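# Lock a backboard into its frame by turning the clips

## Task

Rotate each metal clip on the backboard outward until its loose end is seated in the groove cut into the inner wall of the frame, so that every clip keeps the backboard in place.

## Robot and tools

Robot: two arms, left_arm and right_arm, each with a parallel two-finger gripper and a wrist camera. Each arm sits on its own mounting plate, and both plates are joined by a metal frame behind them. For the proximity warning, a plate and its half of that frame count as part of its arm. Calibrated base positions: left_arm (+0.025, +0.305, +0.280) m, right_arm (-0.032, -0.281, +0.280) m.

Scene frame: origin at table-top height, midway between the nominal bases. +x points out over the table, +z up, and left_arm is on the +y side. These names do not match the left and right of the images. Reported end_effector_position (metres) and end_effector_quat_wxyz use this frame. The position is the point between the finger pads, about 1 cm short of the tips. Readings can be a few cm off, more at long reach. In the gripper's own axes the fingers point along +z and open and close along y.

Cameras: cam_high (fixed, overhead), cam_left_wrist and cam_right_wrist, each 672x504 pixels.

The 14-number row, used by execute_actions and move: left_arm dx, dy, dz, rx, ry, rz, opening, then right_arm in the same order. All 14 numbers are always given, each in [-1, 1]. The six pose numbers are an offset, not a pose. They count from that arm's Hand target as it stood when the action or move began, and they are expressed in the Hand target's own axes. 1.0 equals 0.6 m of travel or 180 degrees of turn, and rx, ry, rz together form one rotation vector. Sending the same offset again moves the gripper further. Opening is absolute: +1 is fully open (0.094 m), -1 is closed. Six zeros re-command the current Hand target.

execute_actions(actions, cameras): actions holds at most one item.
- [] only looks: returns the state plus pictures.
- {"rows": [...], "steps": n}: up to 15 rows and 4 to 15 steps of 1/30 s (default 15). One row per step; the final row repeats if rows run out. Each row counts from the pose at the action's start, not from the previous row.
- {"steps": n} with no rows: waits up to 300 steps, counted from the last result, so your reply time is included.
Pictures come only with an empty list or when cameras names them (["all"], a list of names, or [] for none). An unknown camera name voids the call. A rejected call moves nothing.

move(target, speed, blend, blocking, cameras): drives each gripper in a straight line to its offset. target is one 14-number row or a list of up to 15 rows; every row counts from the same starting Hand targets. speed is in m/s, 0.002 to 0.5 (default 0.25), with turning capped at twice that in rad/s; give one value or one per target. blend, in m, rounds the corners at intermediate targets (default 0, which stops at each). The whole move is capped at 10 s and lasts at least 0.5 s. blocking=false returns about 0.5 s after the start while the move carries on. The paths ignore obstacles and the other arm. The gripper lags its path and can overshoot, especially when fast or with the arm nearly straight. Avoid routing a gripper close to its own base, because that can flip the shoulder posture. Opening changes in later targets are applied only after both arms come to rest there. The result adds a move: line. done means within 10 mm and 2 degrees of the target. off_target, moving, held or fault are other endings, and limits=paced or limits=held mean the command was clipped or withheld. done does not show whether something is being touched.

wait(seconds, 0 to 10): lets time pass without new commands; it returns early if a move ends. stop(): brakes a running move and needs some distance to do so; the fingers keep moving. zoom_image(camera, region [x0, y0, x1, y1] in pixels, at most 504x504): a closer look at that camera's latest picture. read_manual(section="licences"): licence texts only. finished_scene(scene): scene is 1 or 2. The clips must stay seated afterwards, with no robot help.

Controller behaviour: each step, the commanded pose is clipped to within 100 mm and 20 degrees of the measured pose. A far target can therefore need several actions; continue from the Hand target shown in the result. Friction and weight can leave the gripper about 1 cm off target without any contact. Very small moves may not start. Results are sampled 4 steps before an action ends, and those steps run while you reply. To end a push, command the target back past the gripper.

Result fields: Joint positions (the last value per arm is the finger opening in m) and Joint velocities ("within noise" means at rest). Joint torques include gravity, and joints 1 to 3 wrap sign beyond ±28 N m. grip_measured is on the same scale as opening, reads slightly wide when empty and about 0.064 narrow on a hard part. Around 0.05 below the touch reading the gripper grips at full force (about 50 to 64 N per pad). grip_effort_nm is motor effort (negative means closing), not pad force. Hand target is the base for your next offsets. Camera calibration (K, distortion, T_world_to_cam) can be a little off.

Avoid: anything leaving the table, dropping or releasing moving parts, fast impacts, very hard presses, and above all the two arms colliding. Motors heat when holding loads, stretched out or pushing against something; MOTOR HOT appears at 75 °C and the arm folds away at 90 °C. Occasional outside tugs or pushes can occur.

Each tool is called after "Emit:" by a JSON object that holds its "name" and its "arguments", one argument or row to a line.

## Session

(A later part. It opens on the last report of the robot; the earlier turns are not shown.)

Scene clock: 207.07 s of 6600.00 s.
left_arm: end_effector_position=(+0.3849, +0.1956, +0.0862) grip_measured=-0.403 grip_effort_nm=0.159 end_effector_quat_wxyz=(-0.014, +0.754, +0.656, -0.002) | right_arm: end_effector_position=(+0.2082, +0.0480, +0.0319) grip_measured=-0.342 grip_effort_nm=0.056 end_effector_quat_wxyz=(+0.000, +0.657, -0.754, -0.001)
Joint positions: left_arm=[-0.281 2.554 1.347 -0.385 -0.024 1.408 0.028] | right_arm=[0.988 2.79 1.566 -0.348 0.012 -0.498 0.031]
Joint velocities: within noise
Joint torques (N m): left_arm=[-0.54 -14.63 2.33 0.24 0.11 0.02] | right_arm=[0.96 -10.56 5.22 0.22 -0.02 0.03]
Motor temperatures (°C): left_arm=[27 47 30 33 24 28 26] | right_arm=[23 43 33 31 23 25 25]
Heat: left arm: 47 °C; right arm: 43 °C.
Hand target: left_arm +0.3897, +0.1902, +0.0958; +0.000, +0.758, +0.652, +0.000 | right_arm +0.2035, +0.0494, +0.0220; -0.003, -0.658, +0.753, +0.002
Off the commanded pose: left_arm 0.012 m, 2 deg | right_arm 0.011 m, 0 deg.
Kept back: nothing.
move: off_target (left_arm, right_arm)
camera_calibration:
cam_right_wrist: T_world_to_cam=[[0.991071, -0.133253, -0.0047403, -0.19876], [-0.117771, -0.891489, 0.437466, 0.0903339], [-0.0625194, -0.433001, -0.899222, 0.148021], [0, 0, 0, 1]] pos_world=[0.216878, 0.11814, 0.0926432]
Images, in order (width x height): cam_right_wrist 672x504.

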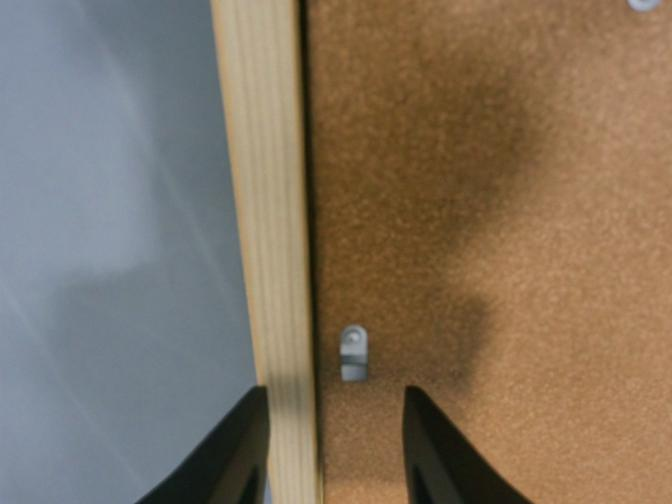

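Emit:
{"name": "move", "arguments": {
  "target": [
    [0,0,0,0,0,0,-0.4, -0.006,0.011,0,0,0,0,-0.34],
    [0,0,0,0,0,0,-0.4, -0.006,0.011,0.014,0,0,0,-0.34]
  ],
  "speed": 0.06,
  "cameras": ["cam_right_wrist"]
}}

Emit:
{"name": "zoom_image", "arguments": {
  "camera": "cam_right_wrist",
  "region": [220, 270, 460, 490]
}}

Scene clock: 208.13 s of 6600.00 s.
left_arm: end_effector_position=(+0.3849, +0.1956, +0.0861) grip_measured=-0.403 grip_effort_nm=0.149 end_effector_quat_wxyz=(-0.014, +0.754, +0.656, -0.002) | right_arm: end_effector_position=(+0.2006, +0.0538, +0.0244) grip_measured=-0.342 grip_effort_nm=0.056 end_effector_quat_wxyz=(-0.001, +0.659, -0.753, -0.001)
Joint positions: left_arm=[-0.281 2.554 1.347 -0.384 -0.024 1.408 0.028] | right_arm=[1.011 2.815 1.581 -0.338 0.012 -0.48 0.031]
Joint velocities: within noise
Joint torques (N m): left_arm=[-0.57 -14.6 2.33 0.23 0.11 0.02] | right_arm=[0.27 -10.44 5.53 0.15 -0.03 0.04]
Motor temperatures (°C): left_arm=[27 47 30 33 24 28 26] | right_arm=[23 43 33 31 23 25 25]
Heat: left arm: 47 °C; right arm: 43 °C.
Hand target: left_arm +0.3898, +0.1902, +0.0958; +0.000, +0.758, +0.652, +0.000 | right_arm +0.1974, +0.0538, +0.0136; -0.003, -0.658, +0.753, +0.002
Off the commanded pose: left_arm 0.012 m, 2 deg | right_arm 0.011 m, 0 deg.
Kept back: nothing.
move: off_target (left_arm, right_arm)
camera_calibration:
cam_right_wrist: T_world_to_cam=[[0.99172, -0.128341, -0.00438152, -0.190886], [-0.113542, -0.892282, 0.436967, 0.0971111], [-0.0599903, -0.432852, -0.899467, 0.142792], [0, 0, 0, 1]] pos_world=[0.208898, 0.12396, 0.0851662]
Images, in order (width x height): cam_right_wrist 672x504.

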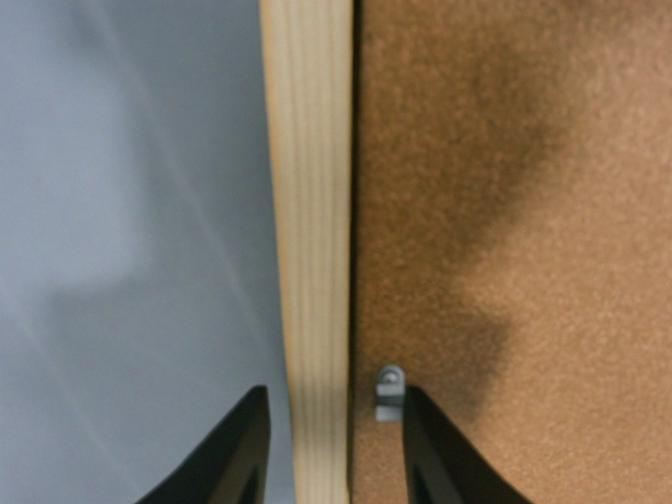

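Scaled by 2.100 from the camera's 672x504 image, which has a finer 960x720 frame.

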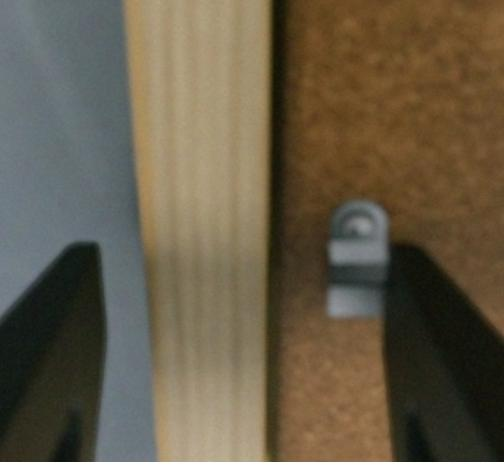

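Emit:
{"name": "move", "arguments": {
  "target": [
    [0,0,0,0,0,0,-0.4, 0,-0.002,-0.010,0,0,0,-0.34],
    [0,0,0,0,0,0,-0.4, 0.003,-0.008,-0.01,0,0,0,-0.34]
  ],
  "speed": 0.06,
  "cameras": ["cam_right_wrist"]
}}

Emit:
{"name": "zoom_image", "arguments": {
  "camera": "cam_right_wrist",
  "region": [220, 270, 460, 490]
}}

Scene clock: 209.07 s of 6600.00 s.
left_arm: end_effector_position=(+0.3849, +0.1956, +0.0861) grip_measured=-0.403 grip_effort_nm=0.159 end_effector_quat_wxyz=(-0.014, +0.754, +0.656, -0.002) | right_arm: end_effector_position=(+0.2006, +0.0538, +0.0244) grip_measured=-0.342 grip_effort_nm=0.051 end_effector_quat_wxyz=(-0.001, +0.659, -0.752, -0.001)
Joint positions: left_arm=[-0.281 2.554 1.347 -0.384 -0.024 1.408 0.028] | right_arm=[1.011 2.815 1.581 -0.338 0.012 -0.48 0.031]
Joint velocities: within noise
Joint torques (N m): left_arm=[-0.55 -14.61 2.33 0.23 0.11 0.02] | right_arm=[-0.4 -11.59 4.85 0.09 -0.02 -0.09]
Motor temperatures (°C): left_arm=[27 47 30 33 24 28 26] | right_arm=[23 43 33 31 23 25 25]
Heat: left arm: 47 °C; right arm: 43 °C.
Hand target: left_arm +0.3898, +0.1902, +0.0958; +0.000, +0.758, +0.652, +0.000 | right_arm +0.2019, +0.0513, +0.0196; -0.003, -0.658, +0.753, +0.002
Off the commanded pose: left_arm 0.012 m, 2 deg | right_arm 0.006 m, 0 deg.
Kept back: nothing.
move: off_target (left_arm)
camera_calibration:
cam_right_wrist: T_world_to_cam=[[0.991769, -0.127963, -0.00438057, -0.190916], [-0.113202, -0.892326, 0.436967, 0.0970453], [-0.0598243, -0.432874, -0.899467, 0.14276], [0, 0, 0, 1]] pos_world=[0.208871, 0.123963, 0.0851662]
Images, in order (width x height): cam_right_wrist 672x504.

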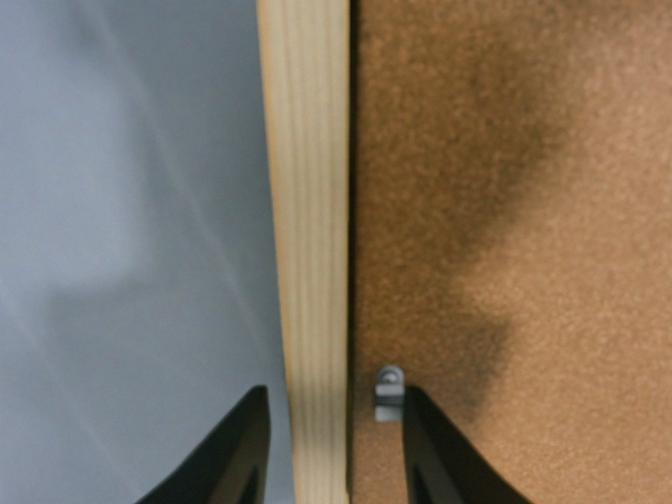

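Scaled by 2.100 from the camera's 672x504 image, which has a finer 960x720 frame.

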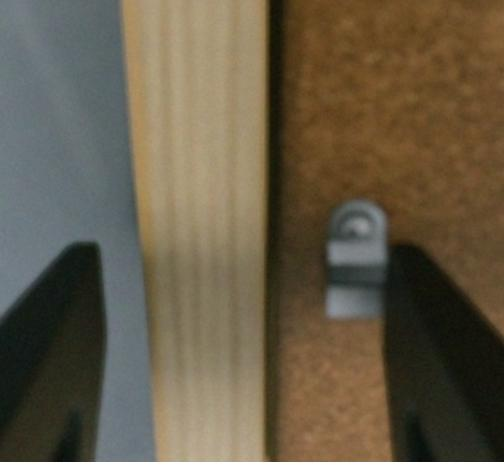

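Emit:
{"name": "move", "arguments": {
  "target": [0,0,0,0,0,0,-0.4, 0.003,-0.005,-0.007,0,0,0,-0.34],
  "speed": 0.06,
  "cameras": ["cam_right_wrist"]
}}

Emit:
{"name": "zoom_image", "arguments": {
  "camera": "cam_right_wrist",
  "region": [220, 270, 460, 490]
}}

Scene clock: 210.00 s of 6600.00 s.
left_arm: end_effector_position=(+0.3849, +0.1956, +0.0861) grip_measured=-0.403 grip_effort_nm=0.154 end_effector_quat_wxyz=(-0.014, +0.754, +0.656, -0.002) | right_arm: end_effector_position=(+0.2040, +0.0514, +0.0244) grip_measured=-0.342 grip_effort_nm=0.051 end_effector_quat_wxyz=(-0.001, +0.658, -0.753, -0.001)
Joint positions: left_arm=[-0.281 2.554 1.347 -0.384 -0.024 1.408 0.028] | right_arm=[1.001 2.815 1.581 -0.338 0.012 -0.488 0.031]
Joint velocities: within noise
Joint torques (N m): left_arm=[-0.53 -14.61 2.33 0.23 0.11 0.02] | right_arm=[-0.44 -12.74 4.07 0.07 -0.02 -0.02]
Motor temperatures (°C): left_arm=[27 48 30 33 24 28 26] | right_arm=[23 43 33 31 23 25 25]
Heat: left arm: 48 °C; right arm: 43 °C.
Hand target: left_arm +0.3898, +0.1902, +0.0958; +0.000, +0.758, +0.652, +0.000 | right_arm +0.2047, +0.0491, +0.0238; -0.003, -0.658, +0.753, +0.002
Off the commanded pose: left_arm 0.012 m, 2 deg | right_arm 0.002 m, 0 deg.
Kept back: nothing.
move: off_target (left_arm)
camera_calibration:
cam_right_wrist: T_world_to_cam=[[0.991374, -0.130988, -0.00445979, -0.194372], [-0.115884, -0.891938, 0.437056, 0.0958056], [-0.061227, -0.432769, -0.899423, 0.142139], [0, 0, 0, 1]] pos_world=[0.2125, 0.121505, 0.0851037]
Images, in order (width x height): cam_right_wrist 672x504.

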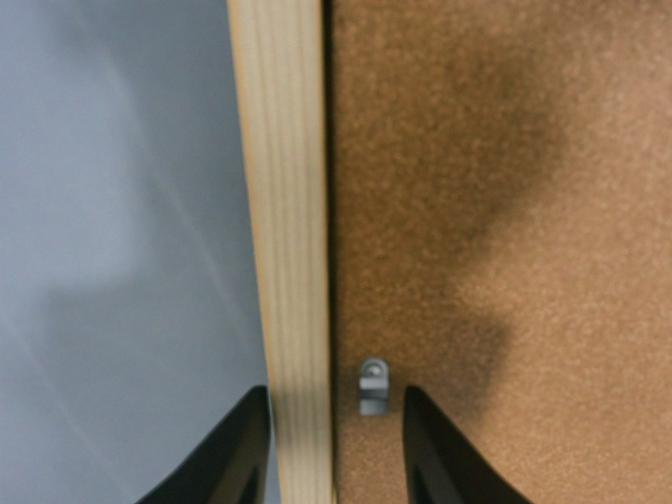

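Scaled by 2.100 from the camera's 672x504 image, which has a finer 960x720 frame.

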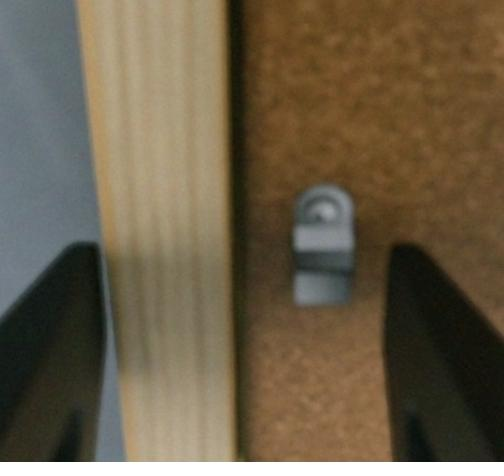

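Emit:
{"name": "move", "arguments": {
  "target": [0,0,0,0,0,0,-0.4, 0.001,0.0,0.017,0,0,0,-0.34],
  "speed": 0.06,
  "cameras": ["cam_right_wrist"]
}}

Emit:
{"name": "zoom_image", "arguments": {
  "camera": "cam_right_wrist",
  "region": [220, 270, 460, 490]
}}

Scene clock: 210.93 s of 6600.00 s.
left_arm: end_effector_position=(+0.3849, +0.1956, +0.0861) grip_measured=-0.403 grip_effort_nm=0.159 end_effector_quat_wxyz=(-0.014, +0.754, +0.656, -0.002) | right_arm: end_effector_position=(+0.2041, +0.0514, +0.0244) grip_measured=-0.342 grip_effort_nm=0.046 end_effector_quat_wxyz=(-0.001, +0.658, -0.753, -0.001)
Joint positions: left_arm=[-0.281 2.554 1.347 -0.384 -0.024 1.408 0.028] | right_arm=[1.001 2.815 1.581 -0.338 0.012 -0.489 0.031]
Joint velocities: within noise
Joint torques (N m): left_arm=[-0.55 -14.63 2.32 0.24 0.11 0.02] | right_arm=[-0.49 -10.35 5.35 0.21 -0.02 -0.11]
Motor temperatures (°C): left_arm=[27 48 30 33 24 28 26] | right_arm=[23 43 33 31 23 25 25]
Heat: left arm: 48 °C; right arm: 43 °C.
Hand target: left_arm +0.3897, +0.1902, +0.0958; +0.000, +0.758, +0.652, +0.000 | right_arm +0.2046, +0.0485, +0.0136; -0.003, -0.658, +0.753, +0.002
Off the commanded pose: left_arm 0.012 m, 2 deg | right_arm 0.011 m, 0 deg.
Kept back: nothing.
move: off_target (left_arm, right_arm)
camera_calibration:
cam_right_wrist: T_world_to_cam=[[0.991573, -0.129479, -0.00427549, -0.194539], [-0.114626, -0.892249, 0.436753, 0.0956474], [-0.0603651, -0.432582, -0.899571, 0.141994], [0, 0, 0, 1]] pos_world=[0.212435, 0.121576, 0.0851274]
Images, in order (width x height): cam_right_wrist 672x504.

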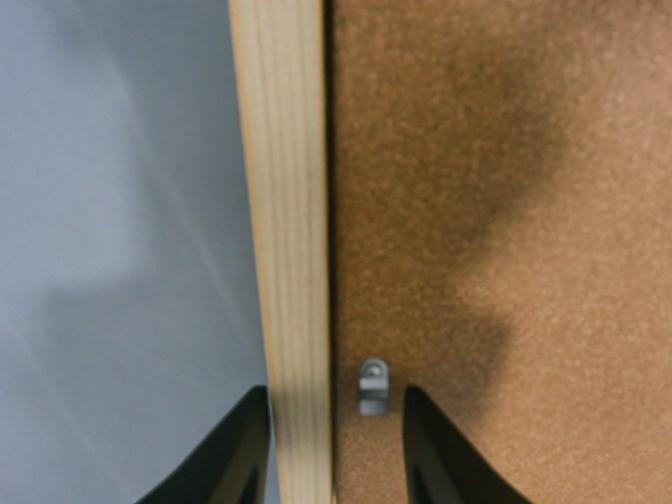

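Scaled by 2.100 from the camera's 672x504 image, which has a finer 960x720 frame.

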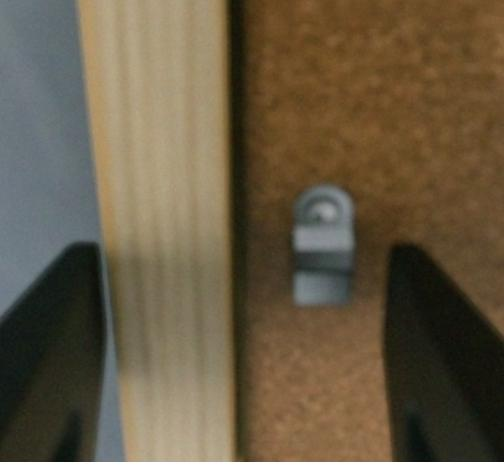

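Emit:
{"name": "move", "arguments": {
  "target": [0,0,0,0,0,0,-0.4, 0.000,0.0,0.006,0,0,0,-0.34],
  "speed": 0.06,
  "cameras": ["cam_right_wrist"]
}}

Emit:
{"name": "zoom_image", "arguments": {
  "camera": "cam_right_wrist",
  "region": [220, 270, 460, 490]
}}

Scene clock: 211.87 s of 6600.00 s.
left_arm: end_effector_position=(+0.3849, +0.1956, +0.0861) grip_measured=-0.403 grip_effort_nm=0.159 end_effector_quat_wxyz=(-0.014, +0.754, +0.656, -0.002) | right_arm: end_effector_position=(+0.2049, +0.0527, +0.0219) grip_measured=-0.342 grip_effort_nm=0.051 end_effector_quat_wxyz=(-0.003, +0.658, -0.753, -0.002)
Joint positions: left_arm=[-0.281 2.554 1.347 -0.384 -0.024 1.408 0.028] | right_arm=[1.001 2.825 1.589 -0.333 0.012 -0.489 0.031]
Joint velocities: within noise
Joint torques (N m): left_arm=[-0.54 -14.61 2.32 0.23 0.11 0.02] | right_arm=[-0.51 -10.21 5.35 0.21 -0.04 -0.1]
Motor temperatures (°C): left_arm=[27 48 30 33 24 28 26] | right_arm=[23 43 33 31 23 25 25]
Heat: left arm: 48 °C; right arm: 43 °C.
Hand target: left_arm +0.3897, +0.1902, +0.0958; +0.000, +0.758, +0.652, +0.000 | right_arm +0.2046, +0.0485, +0.0100; -0.003, -0.658, +0.753, +0.002
Off the commanded pose: left_arm 0.012 m, 2 deg | right_arm 0.013 m, 1 deg.
Kept back: nothing.
move: off_target (left_arm, right_arm)
camera_calibration:
cam_right_wrist: T_world_to_cam=[[0.991623, -0.12914, -0.00246682, -0.195289], [-0.1153, -0.893635, 0.433731, 0.098177], [-0.0582167, -0.429814, -0.901039, 0.139818], [0, 0, 0, 1]] pos_world=[0.213113, 0.12261, 0.0829176]
Images, in order (width x height): cam_right_wrist 672x504.

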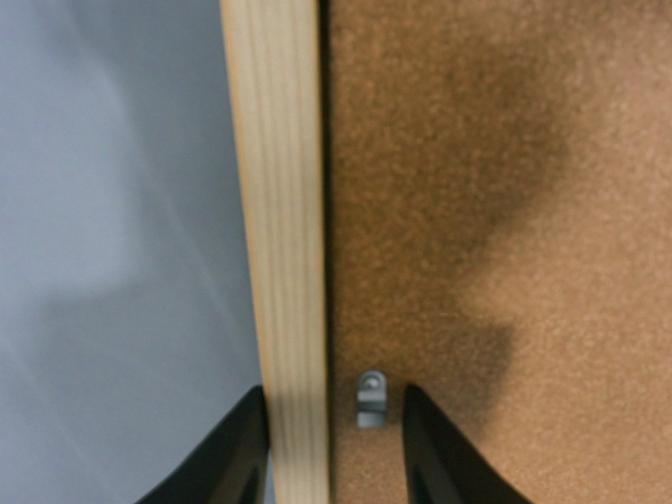

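Scaled by 2.100 from the camera's 672x504 image, which has a finer 960x720 frame.

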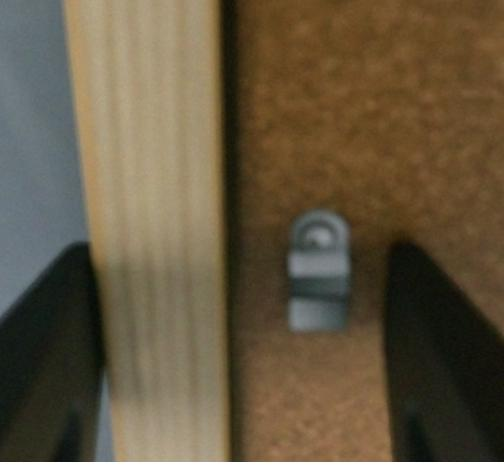

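Emit:
{"name": "move", "arguments": {
  "target": [0,0,0,0,0,0,-0.4, 0.005,0.002,-0.009,0,0,0,-0.34],
  "speed": 0.06,
  "cameras": ["cam_right_wrist"]
}}

Emit:
{"name": "zoom_image", "arguments": {
  "camera": "cam_right_wrist",
  "region": [220, 270, 460, 490]
}}

Scene clock: 212.80 s of 6600.00 s.
left_arm: end_effector_position=(+0.3850, +0.1956, +0.0861) grip_measured=-0.403 grip_effort_nm=0.159 end_effector_quat_wxyz=(-0.014, +0.754, +0.656, -0.002) | right_arm: end_effector_position=(+0.2053, +0.0532, +0.0219) grip_measured=-0.342 grip_effort_nm=0.051 end_effector_quat_wxyz=(-0.004, +0.658, -0.753, -0.002)
Joint positions: left_arm=[-0.281 2.554 1.347 -0.384 -0.024 1.408 0.028] | right_arm=[1.001 2.825 1.589 -0.33 0.012 -0.49 0.031]
Joint velocities: within noise
Joint torques (N m): left_arm=[-0.55 -14.61 2.33 0.24 0.11 0.02] | right_arm=[-0.46 -11.93 2.91 0.23 -0.01 -0.05]
Motor temperatures (°C): left_arm=[27 48 30 33 24 28 26] | right_arm=[23 43 33 31 23 25 25]
Heat: left arm: 48 °C; right arm: 43 °C.
Hand target: left_arm +0.3898, +0.1902, +0.0958; +0.001, +0.758, +0.652, +0.000 | right_arm +0.2030, +0.0457, +0.0154; -0.003, -0.658, +0.753, +0.002
Off the commanded pose: left_arm 0.012 m, 2 deg | right_arm 0.010 m, 1 deg.
Kept back: nothing.
move: off_target (left_arm)
camera_calibration:
cam_right_wrist: T_world_to_cam=[[0.991671, -0.128793, -0.00119834, -0.19566], [-0.115666, -0.894612, 0.431613, 0.098875], [-0.056661, -0.42788, -0.902058, 0.139677], [0, 0, 0, 1]] pos_world=[0.213381, 0.12302, 0.0830861]
Images, in order (width x height): cam_right_wrist 672x504.

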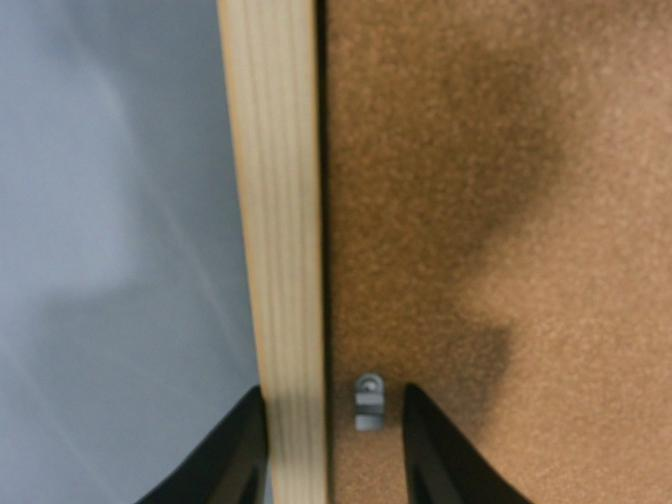

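Scaled by 2.100 from the camera's 672x504 image, which has a finer 960x720 frame.

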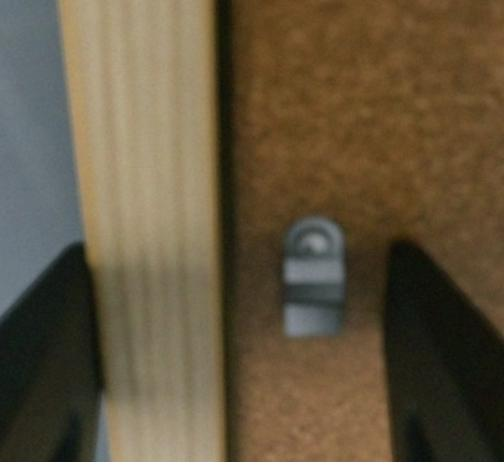

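Emit:
{"name": "move", "arguments": {
  "target": [0,0,0,0,0,0,-0.4, 0.004,0.003,-0.004,0,0,0,-0.34],
  "speed": 0.06,
  "cameras": ["cam_right_wrist"]
}}

Emit:
{"name": "zoom_image", "arguments": {
  "camera": "cam_right_wrist",
  "region": [220, 270, 460, 490]
}}

Scene clock: 213.73 s of 6600.00 s.
left_arm: end_effector_position=(+0.3850, +0.1956, +0.0861) grip_measured=-0.403 grip_effort_nm=0.159 end_effector_quat_wxyz=(-0.014, +0.754, +0.656, -0.002) | right_arm: end_effector_position=(+0.2046, +0.0523, +0.0210) grip_measured=-0.342 grip_effort_nm=0.051 end_effector_quat_wxyz=(-0.006, +0.658, -0.753, -0.002)
Joint positions: left_arm=[-0.281 2.554 1.347 -0.384 -0.024 1.408 0.028] | right_arm=[1.001 2.823 1.577 -0.315 0.012 -0.49 0.031]
Joint velocities: within noise
Joint torques (N m): left_arm=[-0.55 -14.63 2.32 0.23 0.11 0.02] | right_arm=[-0.39 -12.88 2.15 0.13 -0.01 -0.06]
Motor temperatures (°C): left_arm=[27 48 30 33 24 28 26] | right_arm=[23 43 33 31 23 25 25]
Heat: left arm: 48 °C; right arm: 43 °C.
Hand target: left_arm +0.3898, +0.1902, +0.0958; +0.000, +0.758, +0.652, +0.000 | right_arm +0.2009, +0.0436, +0.0178; -0.003, -0.658, +0.753, +0.002
Off the commanded pose: left_arm 0.012 m, 2 deg | right_arm 0.010 m, 1 deg.
Kept back: nothing.
move: off_target (left_arm)
camera_calibration:
cam_right_wrist: T_world_to_cam=[[0.991711, -0.12848, 0.00115777, -0.195199], [-0.116629, -0.896378, 0.427673, 0.0987694], [-0.0539098, -0.424263, -0.903933, 0.137715], [0, 0, 0, 1]] pos_world=[0.212524, 0.121883, 0.0824701]
Images, in order (width x height): cam_right_wrist 672x504.

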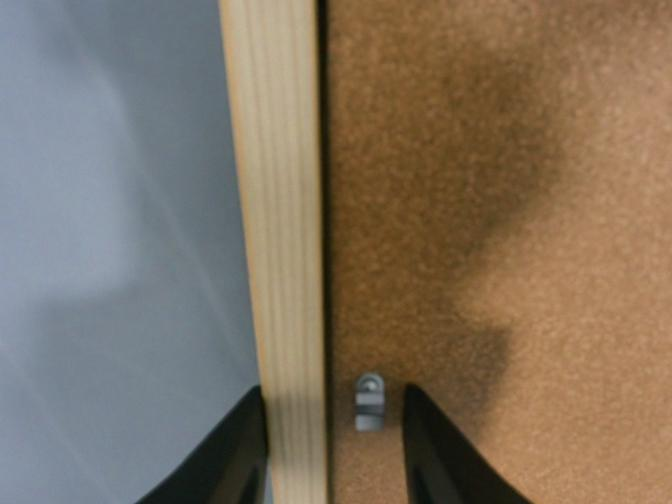

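Scaled by 2.100 from the camera's 672x504 image, which has a finer 960x720 frame.

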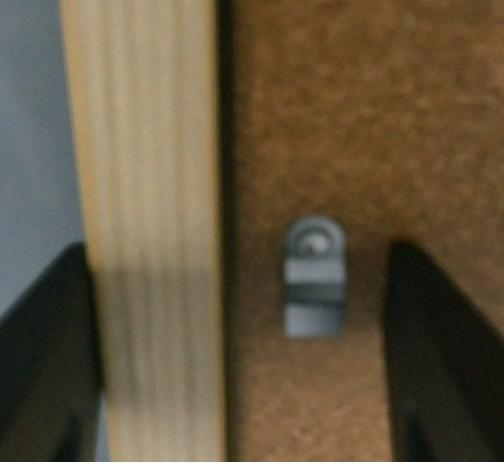

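Emit:
{"name": "move", "arguments": {
  "target": [
    [0,0,0,0,0,0,-0.4, -0.003,0.000,-0.024,0,0,0,-0.34]
  ],
  "speed": 0.06,
  "cameras": ["cam_right_wrist"]
}}

Scene clock: 214.67 s of 6600.00 s.
left_arm: end_effector_position=(+0.3850, +0.1956, +0.0861) grip_measured=-0.403 grip_effort_nm=0.154 end_effector_quat_wxyz=(-0.014, +0.754, +0.656, -0.002) | right_arm: end_effector_position=(+0.1997, +0.0454, +0.0226) grip_measured=-0.342 grip_effort_nm=0.046 end_effector_quat_wxyz=(+0.003, +0.659, -0.753, +0.000)
Joint positions: left_arm=[-0.281 2.554 1.347 -0.384 -0.024 1.408 0.028] | right_arm=[1.001 2.81 1.552 -0.322 0.012 -0.49 0.031]
Joint velocities: within noise
Joint torques (N m): left_arm=[-0.55 -14.61 2.33 0.23 0.11 0.01] | right_arm=[-0.36 -15.41 2.63 0.02 -0.01 -0.04]
Motor temperatures (°C): left_arm=[27 49 30 33 24 28 26] | right_arm=[23 43 33 31 23 25 25]
Heat: left arm: 49 °C; right arm: 43 °C.
Hand target: left_arm +0.3898, +0.1902, +0.0958; +0.000, +0.758, +0.652, +0.000 | right_arm +0.2013, +0.0454, +0.0322; -0.003, -0.658, +0.753, +0.002
Off the commanded pose: left_arm 0.012 m, 2 deg | right_arm 0.010 m, 0 deg.
Kept back: nothing.
move: off_target (left_arm)
camera_calibration:
cam_right_wrist: T_world_to_cam=[[0.991706, -0.128281, -0.00789302, -0.191012], [-0.111558, -0.889667, 0.442773, 0.0896972], [-0.0638216, -0.438221, -0.896599, 0.138411], [0, 0, 0, 1]] pos_world=[0.208268, 0.115952, 0.0828764]
Images, in order (width x height): cam_right_wrist 672x504.

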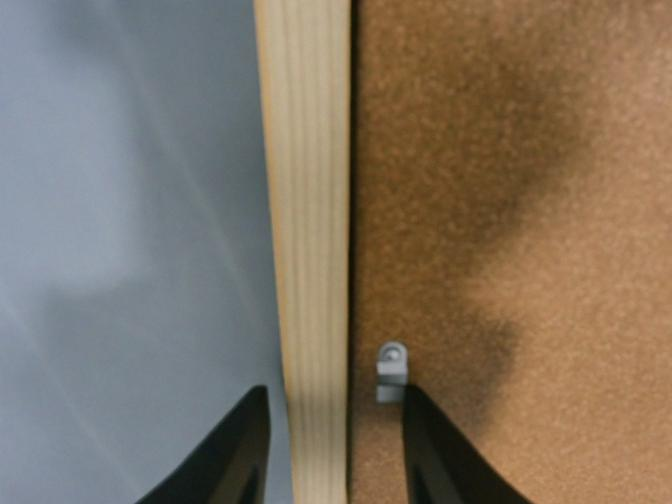

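Emit:
{"name": "move", "arguments": {
  "target": [
    [0,0,0,0,0,0,-0.4, -0.003,-0.007,0.0,0,0,0,-0.34]
  ],
  "speed": 0.06,
  "cameras": ["cam_right_wrist"]
}}

Scene clock: 215.60 s of 6600.00 s.
left_arm: end_effector_position=(+0.3850, +0.1956, +0.0861) grip_measured=-0.403 grip_effort_nm=0.159 end_effector_quat_wxyz=(-0.014, +0.754, +0.656, -0.002) | right_arm: end_effector_position=(+0.1991, +0.0410, +0.0227) grip_measured=-0.342 grip_effort_nm=0.051 end_effector_quat_wxyz=(+0.011, +0.658, -0.753, +0.002)
Joint positions: left_arm=[-0.281 2.554 1.347 -0.384 -0.024 1.408 0.028] | right_arm=[0.995 2.809 1.551 -0.337 0.012 -0.493 0.031]
Joint velocities: within noise
Joint torques (N m): left_arm=[-0.55 -14.61 2.33 0.23 0.11 0.02] | right_arm=[-0.35 -14.68 4.34 -0.01 -0.01 -0.1]
Motor temperatures (°C): left_arm=[27 49 30 33 24 28 26] | right_arm=[23 43 33 31 23 25 25]
Heat: left arm: 49 °C; right arm: 43 °C.
Hand target: left_arm +0.3898, +0.1902, +0.0958; +0.000, +0.758, +0.652, +0.000 | right_arm +0.2056, +0.0465, +0.0321; -0.003, -0.658, +0.753, +0.002
Off the commanded pose: left_arm 0.012 m, 2 deg | right_arm 0.013 m, 1 deg.
Kept back: nothing.
move: off_target (left_arm, right_arm)
camera_calibration:
cam_right_wrist: T_world_to_cam=[[0.991329, -0.130492, -0.0154203, -0.19067], [-0.109251, -0.883739, 0.45505, 0.0846586], [-0.0730079, -0.44942, -0.890332, 0.13869], [0, 0, 0, 1]] pos_world=[0.208391, 0.112265, 0.082016]
Images, in order (width x height): cam_right_wrist 672x504.

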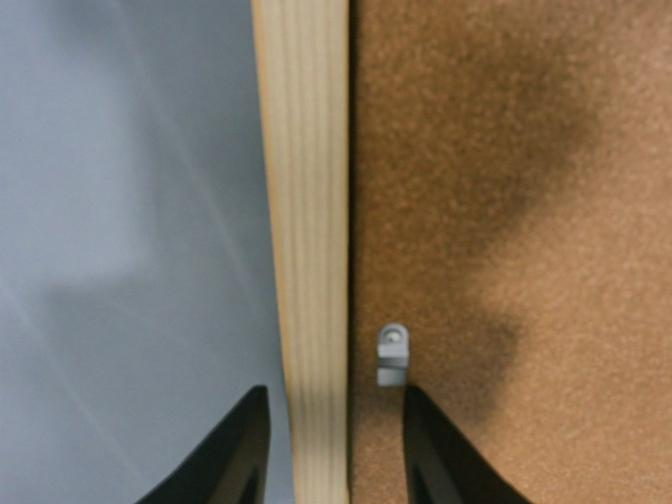

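Emit:
{"name": "execute_actions", "arguments": {
  "actions": []
}}

Scene clock: 216.30 s of 6600.00 s.
left_arm: end_effector_position=(+0.3850, +0.1956, +0.0861) grip_measured=-0.403 grip_effort_nm=0.154 end_effector_quat_wxyz=(-0.014, +0.754, +0.656, -0.002) | right_arm: end_effector_position=(+0.1990, +0.0409, +0.0227) grip_measured=-0.342 grip_effort_nm=0.051 end_effector_quat_wxyz=(+0.011, +0.658, -0.753, +0.002)
Joint positions: left_arm=[-0.281 2.554 1.347 -0.384 -0.024 1.408 0.028] | right_arm=[0.995 2.809 1.551 -0.338 0.012 -0.494 0.031]
Joint velocities: within noise
Joint torques (N m): left_arm=[-0.57 -14.61 2.32 0.23 0.11 0.02] | right_arm=[-0.28 -14.79 4.18 -0.06 0.01 -0.06]
Motor temperatures (°C): left_arm=[27 49 30 33 24 28 26] | right_arm=[23 43 33 31 23 25 25]
Heat: left arm: 49 °C; right arm: 43 °C.
Hand target: left_arm +0.3898, +0.1902, +0.0958; +0.000, +0.758, +0.652, +0.000 | right_arm +0.2056, +0.0466, +0.0321; -0.003, -0.658, +0.753, +0.002
Off the commanded pose: left_arm 0.012 m, 2 deg | right_arm 0.013 m, 1 deg.
Steps of this call (1-21: nothing new was sent). Readings (end_effector_position of left_arm | right_arm):
1: (+0.3850, +0.1956, +0.0861) | (+0.1991, +0.0410, +0.0227)
2: (+0.3850, +0.1956, +0.0861) | (+0.1991, +0.0409, +0.0227)
4: (+0.3850, +0.1956, +0.0861) | (+0.1991, +0.0409, +0.0227)
8: (+0.3850, +0.1956, +0.0861) | (+0.1990, +0.0409, +0.0227)
21: the state above
camera_calibration:
cam_left_wrist: T_world_to_cam=[[-0.990335, 0.135158, 0.03113, 0.35308], [0.135477, 0.894577, 0.425885, -0.221211], [0.0297137, 0.425986, -0.904242, 0.0667349], [0, 0, 0, 1]] pos_world=[0.377654, 0.12174, 0.143563]
cam_right_wrist: T_world_to_cam=[[0.991373, -0.130113, -0.0157915, -0.190595], [-0.108698, -0.883503, 0.45564, 0.0843758], [-0.0732367, -0.449993, -0.890024, 0.138678], [0, 0, 0, 1]] pos_world=[0.208279, 0.112152, 0.0819724]

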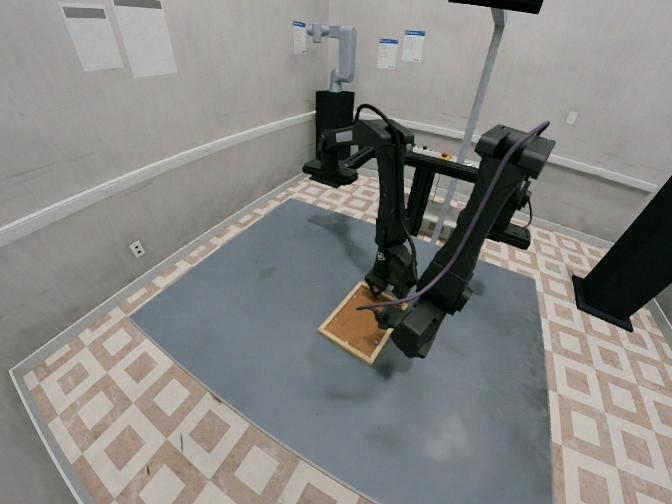

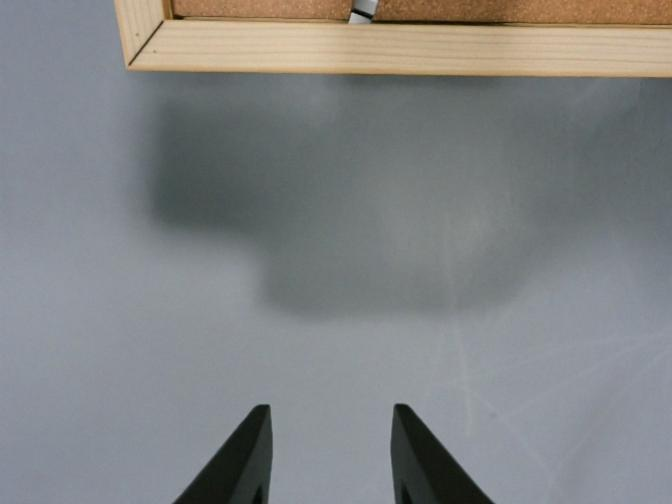

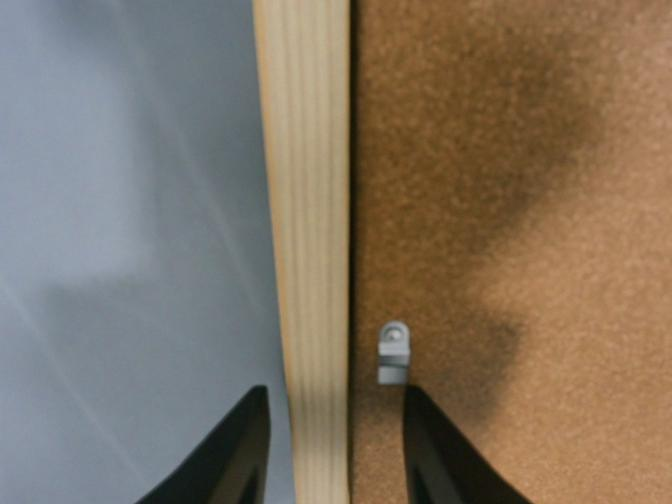

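Emit:
{"name": "move", "arguments": {
  "target": [
    [0,0,0,0,0,0,-0.4,-0.0114,-0.0045,-0.014,0,0,0,-0.34],
    [0,0,0,0,0,0,-0.4,-0.0114,-0.0045,0.0,0,0,0,-0.34]
  ],
  "speed": 0.04,
  "cameras": ["cam_right_wrist"]
}}

Scene clock: 217.33 s of 6600.00 s.
left_arm: end_effector_position=(+0.3850, +0.1956, +0.0861) grip_measured=-0.403 grip_effort_nm=0.154 end_effector_quat_wxyz=(-0.014, +0.754, +0.656, -0.002) | right_arm: end_effector_position=(+0.2043, +0.0480, +0.0276) grip_measured=-0.342 grip_effort_nm=0.051 end_effector_quat_wxyz=(+0.008, +0.658, -0.753, +0.001)
Joint positions: left_arm=[-0.281 2.554 1.347 -0.384 -0.024 1.408 0.028] | right_arm=[0.995 2.809 1.587 -0.369 0.012 -0.494 0.031]
Joint velocities: within noise
Joint torques (N m): left_arm=[-0.55 -14.61 2.33 0.22 0.11 0.01] | right_arm=[-0.21 -13.71 5.14 -0.03 -0.02 -0.08]
Motor temperatures (°C): left_arm=[27 49 30 33 24 28 26] | right_arm=[23 43 33 31 23 25 25]
Heat: left arm: 49 °C; right arm: 43 °C.
Hand target: left_arm +0.3898, +0.1902, +0.0958; +0.000, +0.758, +0.652, +0.000 | right_arm +0.2092, +0.0530, +0.0321; -0.003, -0.658, +0.753, +0.002
Off the commanded pose: left_arm 0.012 m, 2 deg | right_arm 0.008 m, 1 deg.
Kept back: nothing.
move: off_target (left_arm)
camera_calibration:
cam_right_wrist: T_world_to_cam=[[0.991407, -0.13012, -0.0134229, -0.194863], [-0.110079, -0.885315, 0.451773, 0.0894681], [-0.0706684, -0.446414, -0.892032, 0.145967], [0, 0, 0, 1]] pos_world=[0.213352, 0.119014, 0.0871726]
Images, in order (width x height): cam_right_wrist 672x504.

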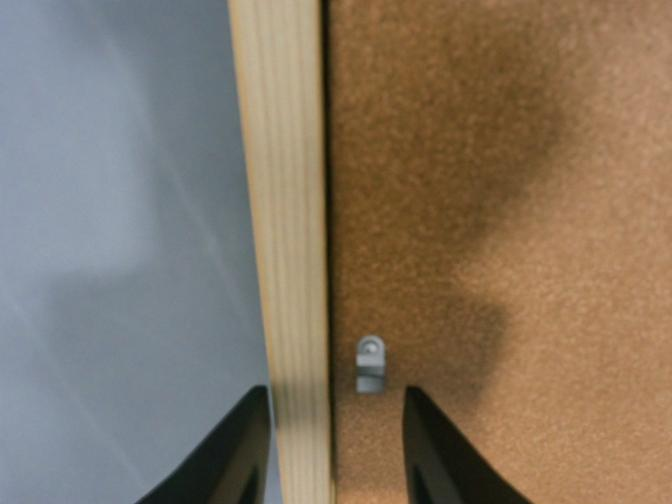

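Emit:
{"name": "move", "arguments": {
  "target": [
    [0,0,0,0,0,0,-0.4,-0.0080,0.0015,-0.004,0,0,0,-0.34],
    [0,0,0,0,0,0,-0.4,-0.0070,0.0015,0.013,0,0,0,-0.34]
  ],
  "speed": 0.04,
  "cameras": ["cam_right_wrist"]
}}

Scene clock: 218.27 s of 6600.00 s.
left_arm: end_effector_position=(+0.3850, +0.1956, +0.0861) grip_measured=-0.403 grip_effort_nm=0.159 end_effector_quat_wxyz=(-0.014, +0.754, +0.656, -0.002) | right_arm: end_effector_position=(+0.2116, +0.0579, +0.0323) grip_measured=-0.342 grip_effort_nm=0.051 end_effector_quat_wxyz=(-0.003, +0.658, -0.753, -0.001)
Joint positions: left_arm=[-0.281 2.554 1.347 -0.384 -0.024 1.408 0.028] | right_arm=[0.995 2.809 1.62 -0.379 0.012 -0.494 0.031]
Joint velocities: within noise
Joint torques (N m): left_arm=[-0.54 -14.61 2.3 0.23 0.11 0.02] | right_arm=[0.2 -11.18 5.45 0.1 -0.01 0.01]
Motor temperatures (°C): left_arm=[27 49 30 33 24 28 26] | right_arm=[23 43 33 31 23 25 25]
Heat: left arm: 49 °C; right arm: 43 °C.
Hand target: left_arm +0.3897, +0.1902, +0.0958; +0.000, +0.758, +0.652, +0.000 | right_arm +0.2088, +0.0573, +0.0243; -0.003, -0.658, +0.753, +0.002
Off the commanded pose: left_arm 0.012 m, 2 deg | right_arm 0.008 m, 1 deg.
Kept back: nothing.
move: off_target (left_arm)
camera_calibration:
cam_right_wrist: T_world_to_cam=[[0.991475, -0.130271, -0.0026738, -0.201123], [-0.116207, -0.893345, 0.434086, 0.0993234], [-0.0589373, -0.430075, -0.900867, 0.151985], [0, 0, 0, 1]] pos_world=[0.219908, 0.127894, 0.0932654]
Images, in order (width x height): cam_right_wrist 672x504.

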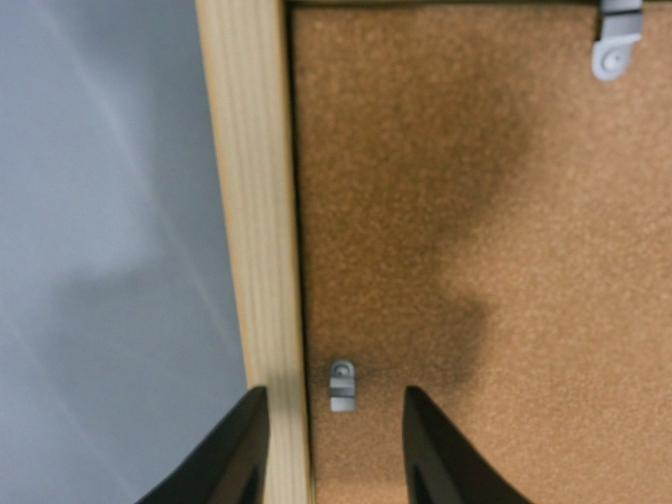

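Emit:
{"name": "move", "arguments": {
  "target": [0,0,0,0,0,0,-0.4,0.006,0.009,-0.003,0,0,0,-0.34],
  "speed": 0.04,
  "cameras": ["cam_right_wrist"]
}}

Scene clock: 219.27 s of 6600.00 s.
left_arm: end_effector_position=(+0.3850, +0.1956, +0.0861) grip_measured=-0.403 grip_effort_nm=0.159 end_effector_quat_wxyz=(-0.014, +0.754, +0.656, -0.002) | right_arm: end_effector_position=(+0.2103, +0.0570, +0.0312) grip_measured=-0.342 grip_effort_nm=0.051 end_effector_quat_wxyz=(-0.003, +0.657, -0.754, -0.002)
Joint positions: left_arm=[-0.281 2.554 1.347 -0.384 -0.024 1.408 0.028] | right_arm=[0.997 2.809 1.612 -0.371 0.012 -0.49 0.031]
Joint velocities: within noise
Joint torques (N m): left_arm=[-0.55 -14.63 2.32 0.23 0.11 0.03] | right_arm=[0.59 -12.41 2.97 0.12 -0.04 0.09]
Motor temperatures (°C): left_arm=[27 50 30 33 24 28 26] | right_arm=[23 43 33 31 23 25 25]
Heat: left arm: 50 °C; right arm: 43 °C.
Hand target: left_arm +0.3897, +0.1902, +0.0958; +0.000, +0.758, +0.652, +0.000 | right_arm +0.2030, +0.0544, +0.0262; -0.003, -0.658, +0.753, +0.002
Off the commanded pose: left_arm 0.012 m, 2 deg | right_arm 0.009 m, 1 deg.
Kept back: nothing.
move: off_target (left_arm)
camera_calibration:
cam_right_wrist: T_world_to_cam=[[0.991174, -0.132544, -0.00250164, -0.199806], [-0.11835, -0.893217, 0.43377, 0.0993093], [-0.0597281, -0.429645, -0.90102, 0.150667], [0, 0, 0, 1]] pos_world=[0.218795, 0.126955, 0.0921768]
Images, in order (width x height): cam_right_wrist 672x504.

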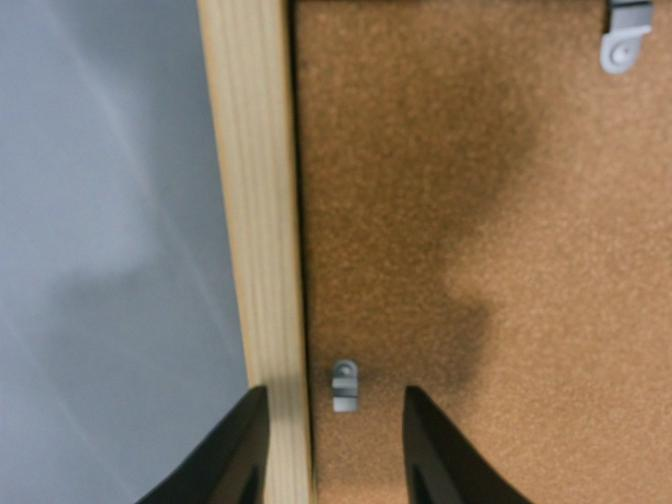

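Emit:
{"name": "move", "arguments": {
  "target": [0,0,0,0,0,0,-0.4,0.0047,0.0095,0.0,0,0,0,-0.34],
  "speed": 0.04,
  "cameras": ["cam_right_wrist"]
}}

Scene clock: 220.20 s of 6600.00 s.
left_arm: end_effector_position=(+0.3851, +0.1955, +0.0861) grip_measured=-0.403 grip_effort_nm=0.159 end_effector_quat_wxyz=(-0.014, +0.754, +0.656, -0.002) | right_arm: end_effector_position=(+0.2009, +0.0520, +0.0269) grip_measured=-0.342 grip_effort_nm=0.042 end_effector_quat_wxyz=(+0.004, +0.658, -0.753, +0.000)
Joint positions: left_arm=[-0.281 2.554 1.347 -0.383 -0.024 1.408 0.028] | right_arm=[1.008 2.809 1.582 -0.354 0.012 -0.481 0.031]
Joint velocities: within noise
Joint torques (N m): left_arm=[-0.55 -14.58 2.32 0.22 0.11 0.02] | right_arm=[0.55 -13.31 2.74 0.22 -0.01 0.05]
Motor temperatures (°C): left_arm=[27 50 30 33 24 28 26] | right_arm=[23 43 33 31 23 25 25]
Heat: left arm: 50 °C; right arm: 43 °C.
Hand target: left_arm +0.3898, +0.1902, +0.0958; +0.001, +0.758, +0.652, +0.000 | right_arm +0.1970, +0.0524, +0.0262; -0.003, -0.658, +0.753, +0.002
Off the commanded pose: left_arm 0.012 m, 2 deg | right_arm 0.004 m, 0 deg.
Kept back: nothing.
move: off_target (left_arm)
camera_calibration:
cam_right_wrist: T_world_to_cam=[[0.991456, -0.130163, -0.00850035, -0.191151], [-0.112894, -0.888912, 0.443949, 0.0939973], [-0.0653418, -0.439196, -0.896012, 0.145578], [0, 0, 0, 1]] pos_world=[0.209642, 0.122612, 0.0870846]
Images, in order (width x height): cam_right_wrist 672x504.

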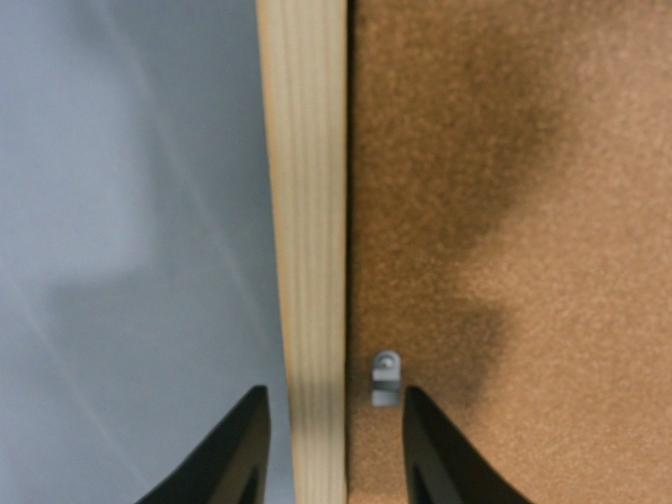

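Emit:
{"name": "move", "arguments": {
  "target": [0,0,0,0,0,0,-0.4,-0.0035,-0.005,0.009,0,0,0,-0.34],
  "speed": 0.04,
  "cameras": ["cam_right_wrist"]
}}

Scene clock: 221.13 s of 6600.00 s.
left_arm: end_effector_position=(+0.3851, +0.1955, +0.0861) grip_measured=-0.403 grip_effort_nm=0.159 end_effector_quat_wxyz=(-0.014, +0.754, +0.656, -0.002) | right_arm: end_effector_position=(+0.2012, +0.0525, +0.0269) grip_measured=-0.342 grip_effort_nm=0.046 end_effector_quat_wxyz=(+0.002, +0.658, -0.753, +0.000)
Joint positions: left_arm=[-0.281 2.554 1.347 -0.383 -0.024 1.408 0.028] | right_arm=[1.008 2.809 1.582 -0.351 0.012 -0.481 0.031]
Joint velocities: within noise
Joint torques (N m): left_arm=[-0.55 -14.61 2.33 0.23 0.11 0.03] | right_arm=[0.29 -11.36 5.09 0.14 -0.01 0.01]
Motor temperatures (°C): left_arm=[27 50 30 33 24 28 26] | right_arm=[23 43 33 31 23 25 25]
Heat: left arm: 50 °C; right arm: 43 °C.
Hand target: left_arm +0.3898, +0.1902, +0.0958; +0.001, +0.758, +0.652, +0.000 | right_arm +0.2002, +0.0541, +0.0208; -0.003, -0.658, +0.753, +0.002
Off the commanded pose: left_arm 0.012 m, 2 deg | right_arm 0.006 m, 0 deg.
Kept back: nothing.
move: off_target (left_arm)
camera_calibration:
cam_right_wrist: T_world_to_cam=[[0.991413, -0.130556, -0.00743135, -0.191416], [-0.113847, -0.889692, 0.442139, 0.0947302], [-0.0643357, -0.437496, -0.896916, 0.145533], [0, 0, 0, 1]] pos_world=[0.20992, 0.12296, 0.087224]
Images, in order (width x height): cam_right_wrist 672x504.

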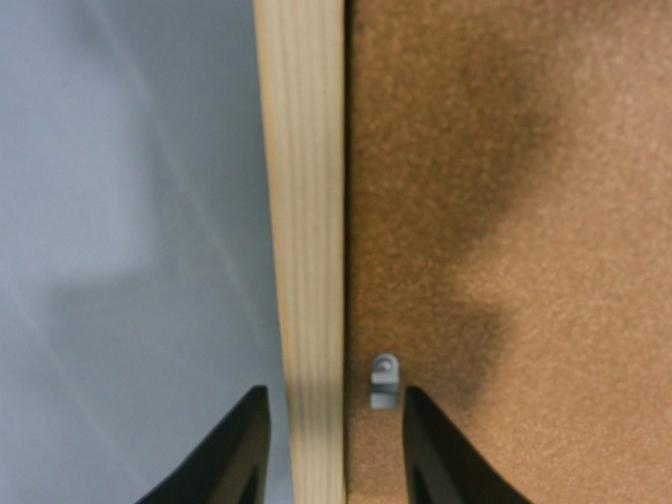

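Emit:
{"name": "move", "arguments": {
  "target": [0,0,0,0,0,0,-0.4,0,-0.003,0.009,0,0,0,-0.34],
  "speed": 0.04,
  "cameras": ["cam_right_wrist"]
}}

Scene clock: 222.07 s of 6600.00 s.
left_arm: end_effector_position=(+0.3851, +0.1955, +0.0861) grip_measured=-0.403 grip_effort_nm=0.159 end_effector_quat_wxyz=(-0.014, +0.754, +0.656, -0.002) | right_arm: end_effector_position=(+0.2050, +0.0577, +0.0287) grip_measured=-0.342 grip_effort_nm=0.051 end_effector_quat_wxyz=(-0.005, +0.658, -0.753, -0.002)
Joint positions: left_arm=[-0.281 2.554 1.347 -0.383 -0.024 1.408 0.028] | right_arm=[1.008 2.809 1.595 -0.35 0.012 -0.481 0.031]
Joint velocities: within noise
Joint torques (N m): left_arm=[-0.55 -14.63 2.33 0.23 0.11 0.01] | right_arm=[-0.08 -10.15 5.27 0.19 0 -0.05]
Motor temperatures (°C): left_arm=[27 50 30 33 24 28 26] | right_arm=[23 43 33 31 23 25 25]
Heat: left arm: 50 °C; right arm: 43 °C.
Hand target: left_arm +0.3898, +0.1902, +0.0958; +0.000, +0.758, +0.652, +0.000 | right_arm +0.2020, +0.0539, +0.0154; -0.003, -0.658, +0.753, +0.002
Off the commanded pose: left_arm 0.012 m, 2 deg | right_arm 0.014 m, 1 deg.
Kept back: nothing.
move: off_target (left_arm, right_arm)
camera_calibration:
cam_right_wrist: T_world_to_cam=[[0.991421, -0.130704, -0.000496737, -0.194605], [-0.117772, -0.894966, 0.430308, 0.100433], [-0.0566876, -0.426558, -0.902682, 0.14767], [0, 0, 0, 1]] pos_world=[0.213135, 0.127439, 0.0899847]
Images, in order (width x height): cam_right_wrist 672x504.

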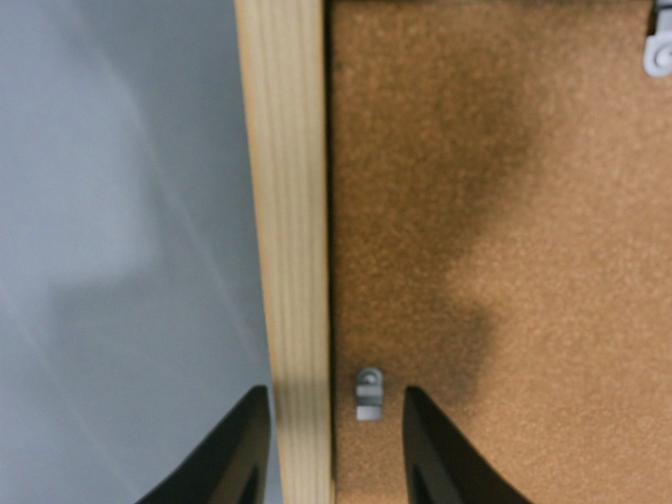

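Emit:
{"name": "move", "arguments": {
  "target": [
    [0,0,0,0,0,0,-0.4,0.003,-0.0038,-0.065,0,0,0,-0.34],
    [0,0,0,0,0,0,-0.4,0.003,-0.0038,-0.006,0,0,0,-0.34]
  ],
  "speed": 0.06,
  "blend": 0.005,
  "cameras": ["cam_right_wrist"]
}}

Scene clock: 224.20 s of 6600.00 s.
left_arm: end_effector_position=(+0.3851, +0.1955, +0.0861) grip_measured=-0.403 grip_effort_nm=0.159 end_effector_quat_wxyz=(-0.014, +0.754, +0.656, -0.002) | right_arm: end_effector_position=(+0.2029, +0.0548, +0.0292) grip_measured=-0.342 grip_effort_nm=0.051 end_effector_quat_wxyz=(-0.001, +0.659, -0.752, -0.001)
Joint positions: left_arm=[-0.281 2.554 1.347 -0.383 -0.024 1.408 0.028] | right_arm=[1.008 2.804 1.585 -0.353 0.012 -0.483 0.031]
Joint velocities: within noise
Joint torques (N m): left_arm=[-0.57 -14.6 2.33 0.22 0.11 0.01] | right_arm=[-0.54 -10.39 5.31 0.19 -0.01 -0.06]
Motor temperatures (°C): left_arm=[27 50 30 33 24 28 26] | right_arm=[23 43 33 31 23 25 25]
Heat: left arm: 50 °C; right arm: 43 °C.
Hand target: left_arm +0.3898, +0.1902, +0.0958; +0.000, +0.758, +0.652, +0.000 | right_arm +0.2039, +0.0517, +0.0189; -0.003, -0.658, +0.753, +0.002
Off the commanded pose: left_arm 0.012 m, 2 deg | right_arm 0.011 m, 0 deg.
Kept back: nothing.
move: off_target (left_arm, right_arm)
camera_calibration:
cam_right_wrist: T_world_to_cam=[[0.991769, -0.127962, -0.00440177, -0.19306], [-0.113191, -0.892315, 0.436993, 0.0960974], [-0.0598464, -0.432898, -0.899454, 0.147678], [0, 0, 0, 1]] pos_world=[0.211187, 0.124974, 0.0899856]
Images, in order (width x height): cam_right_wrist 672x504.

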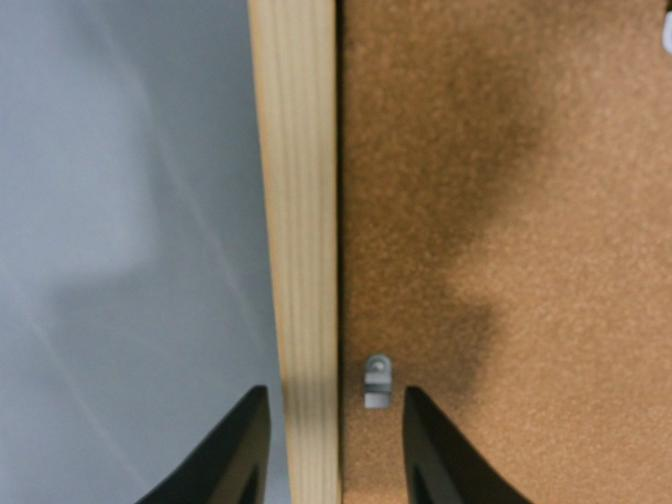

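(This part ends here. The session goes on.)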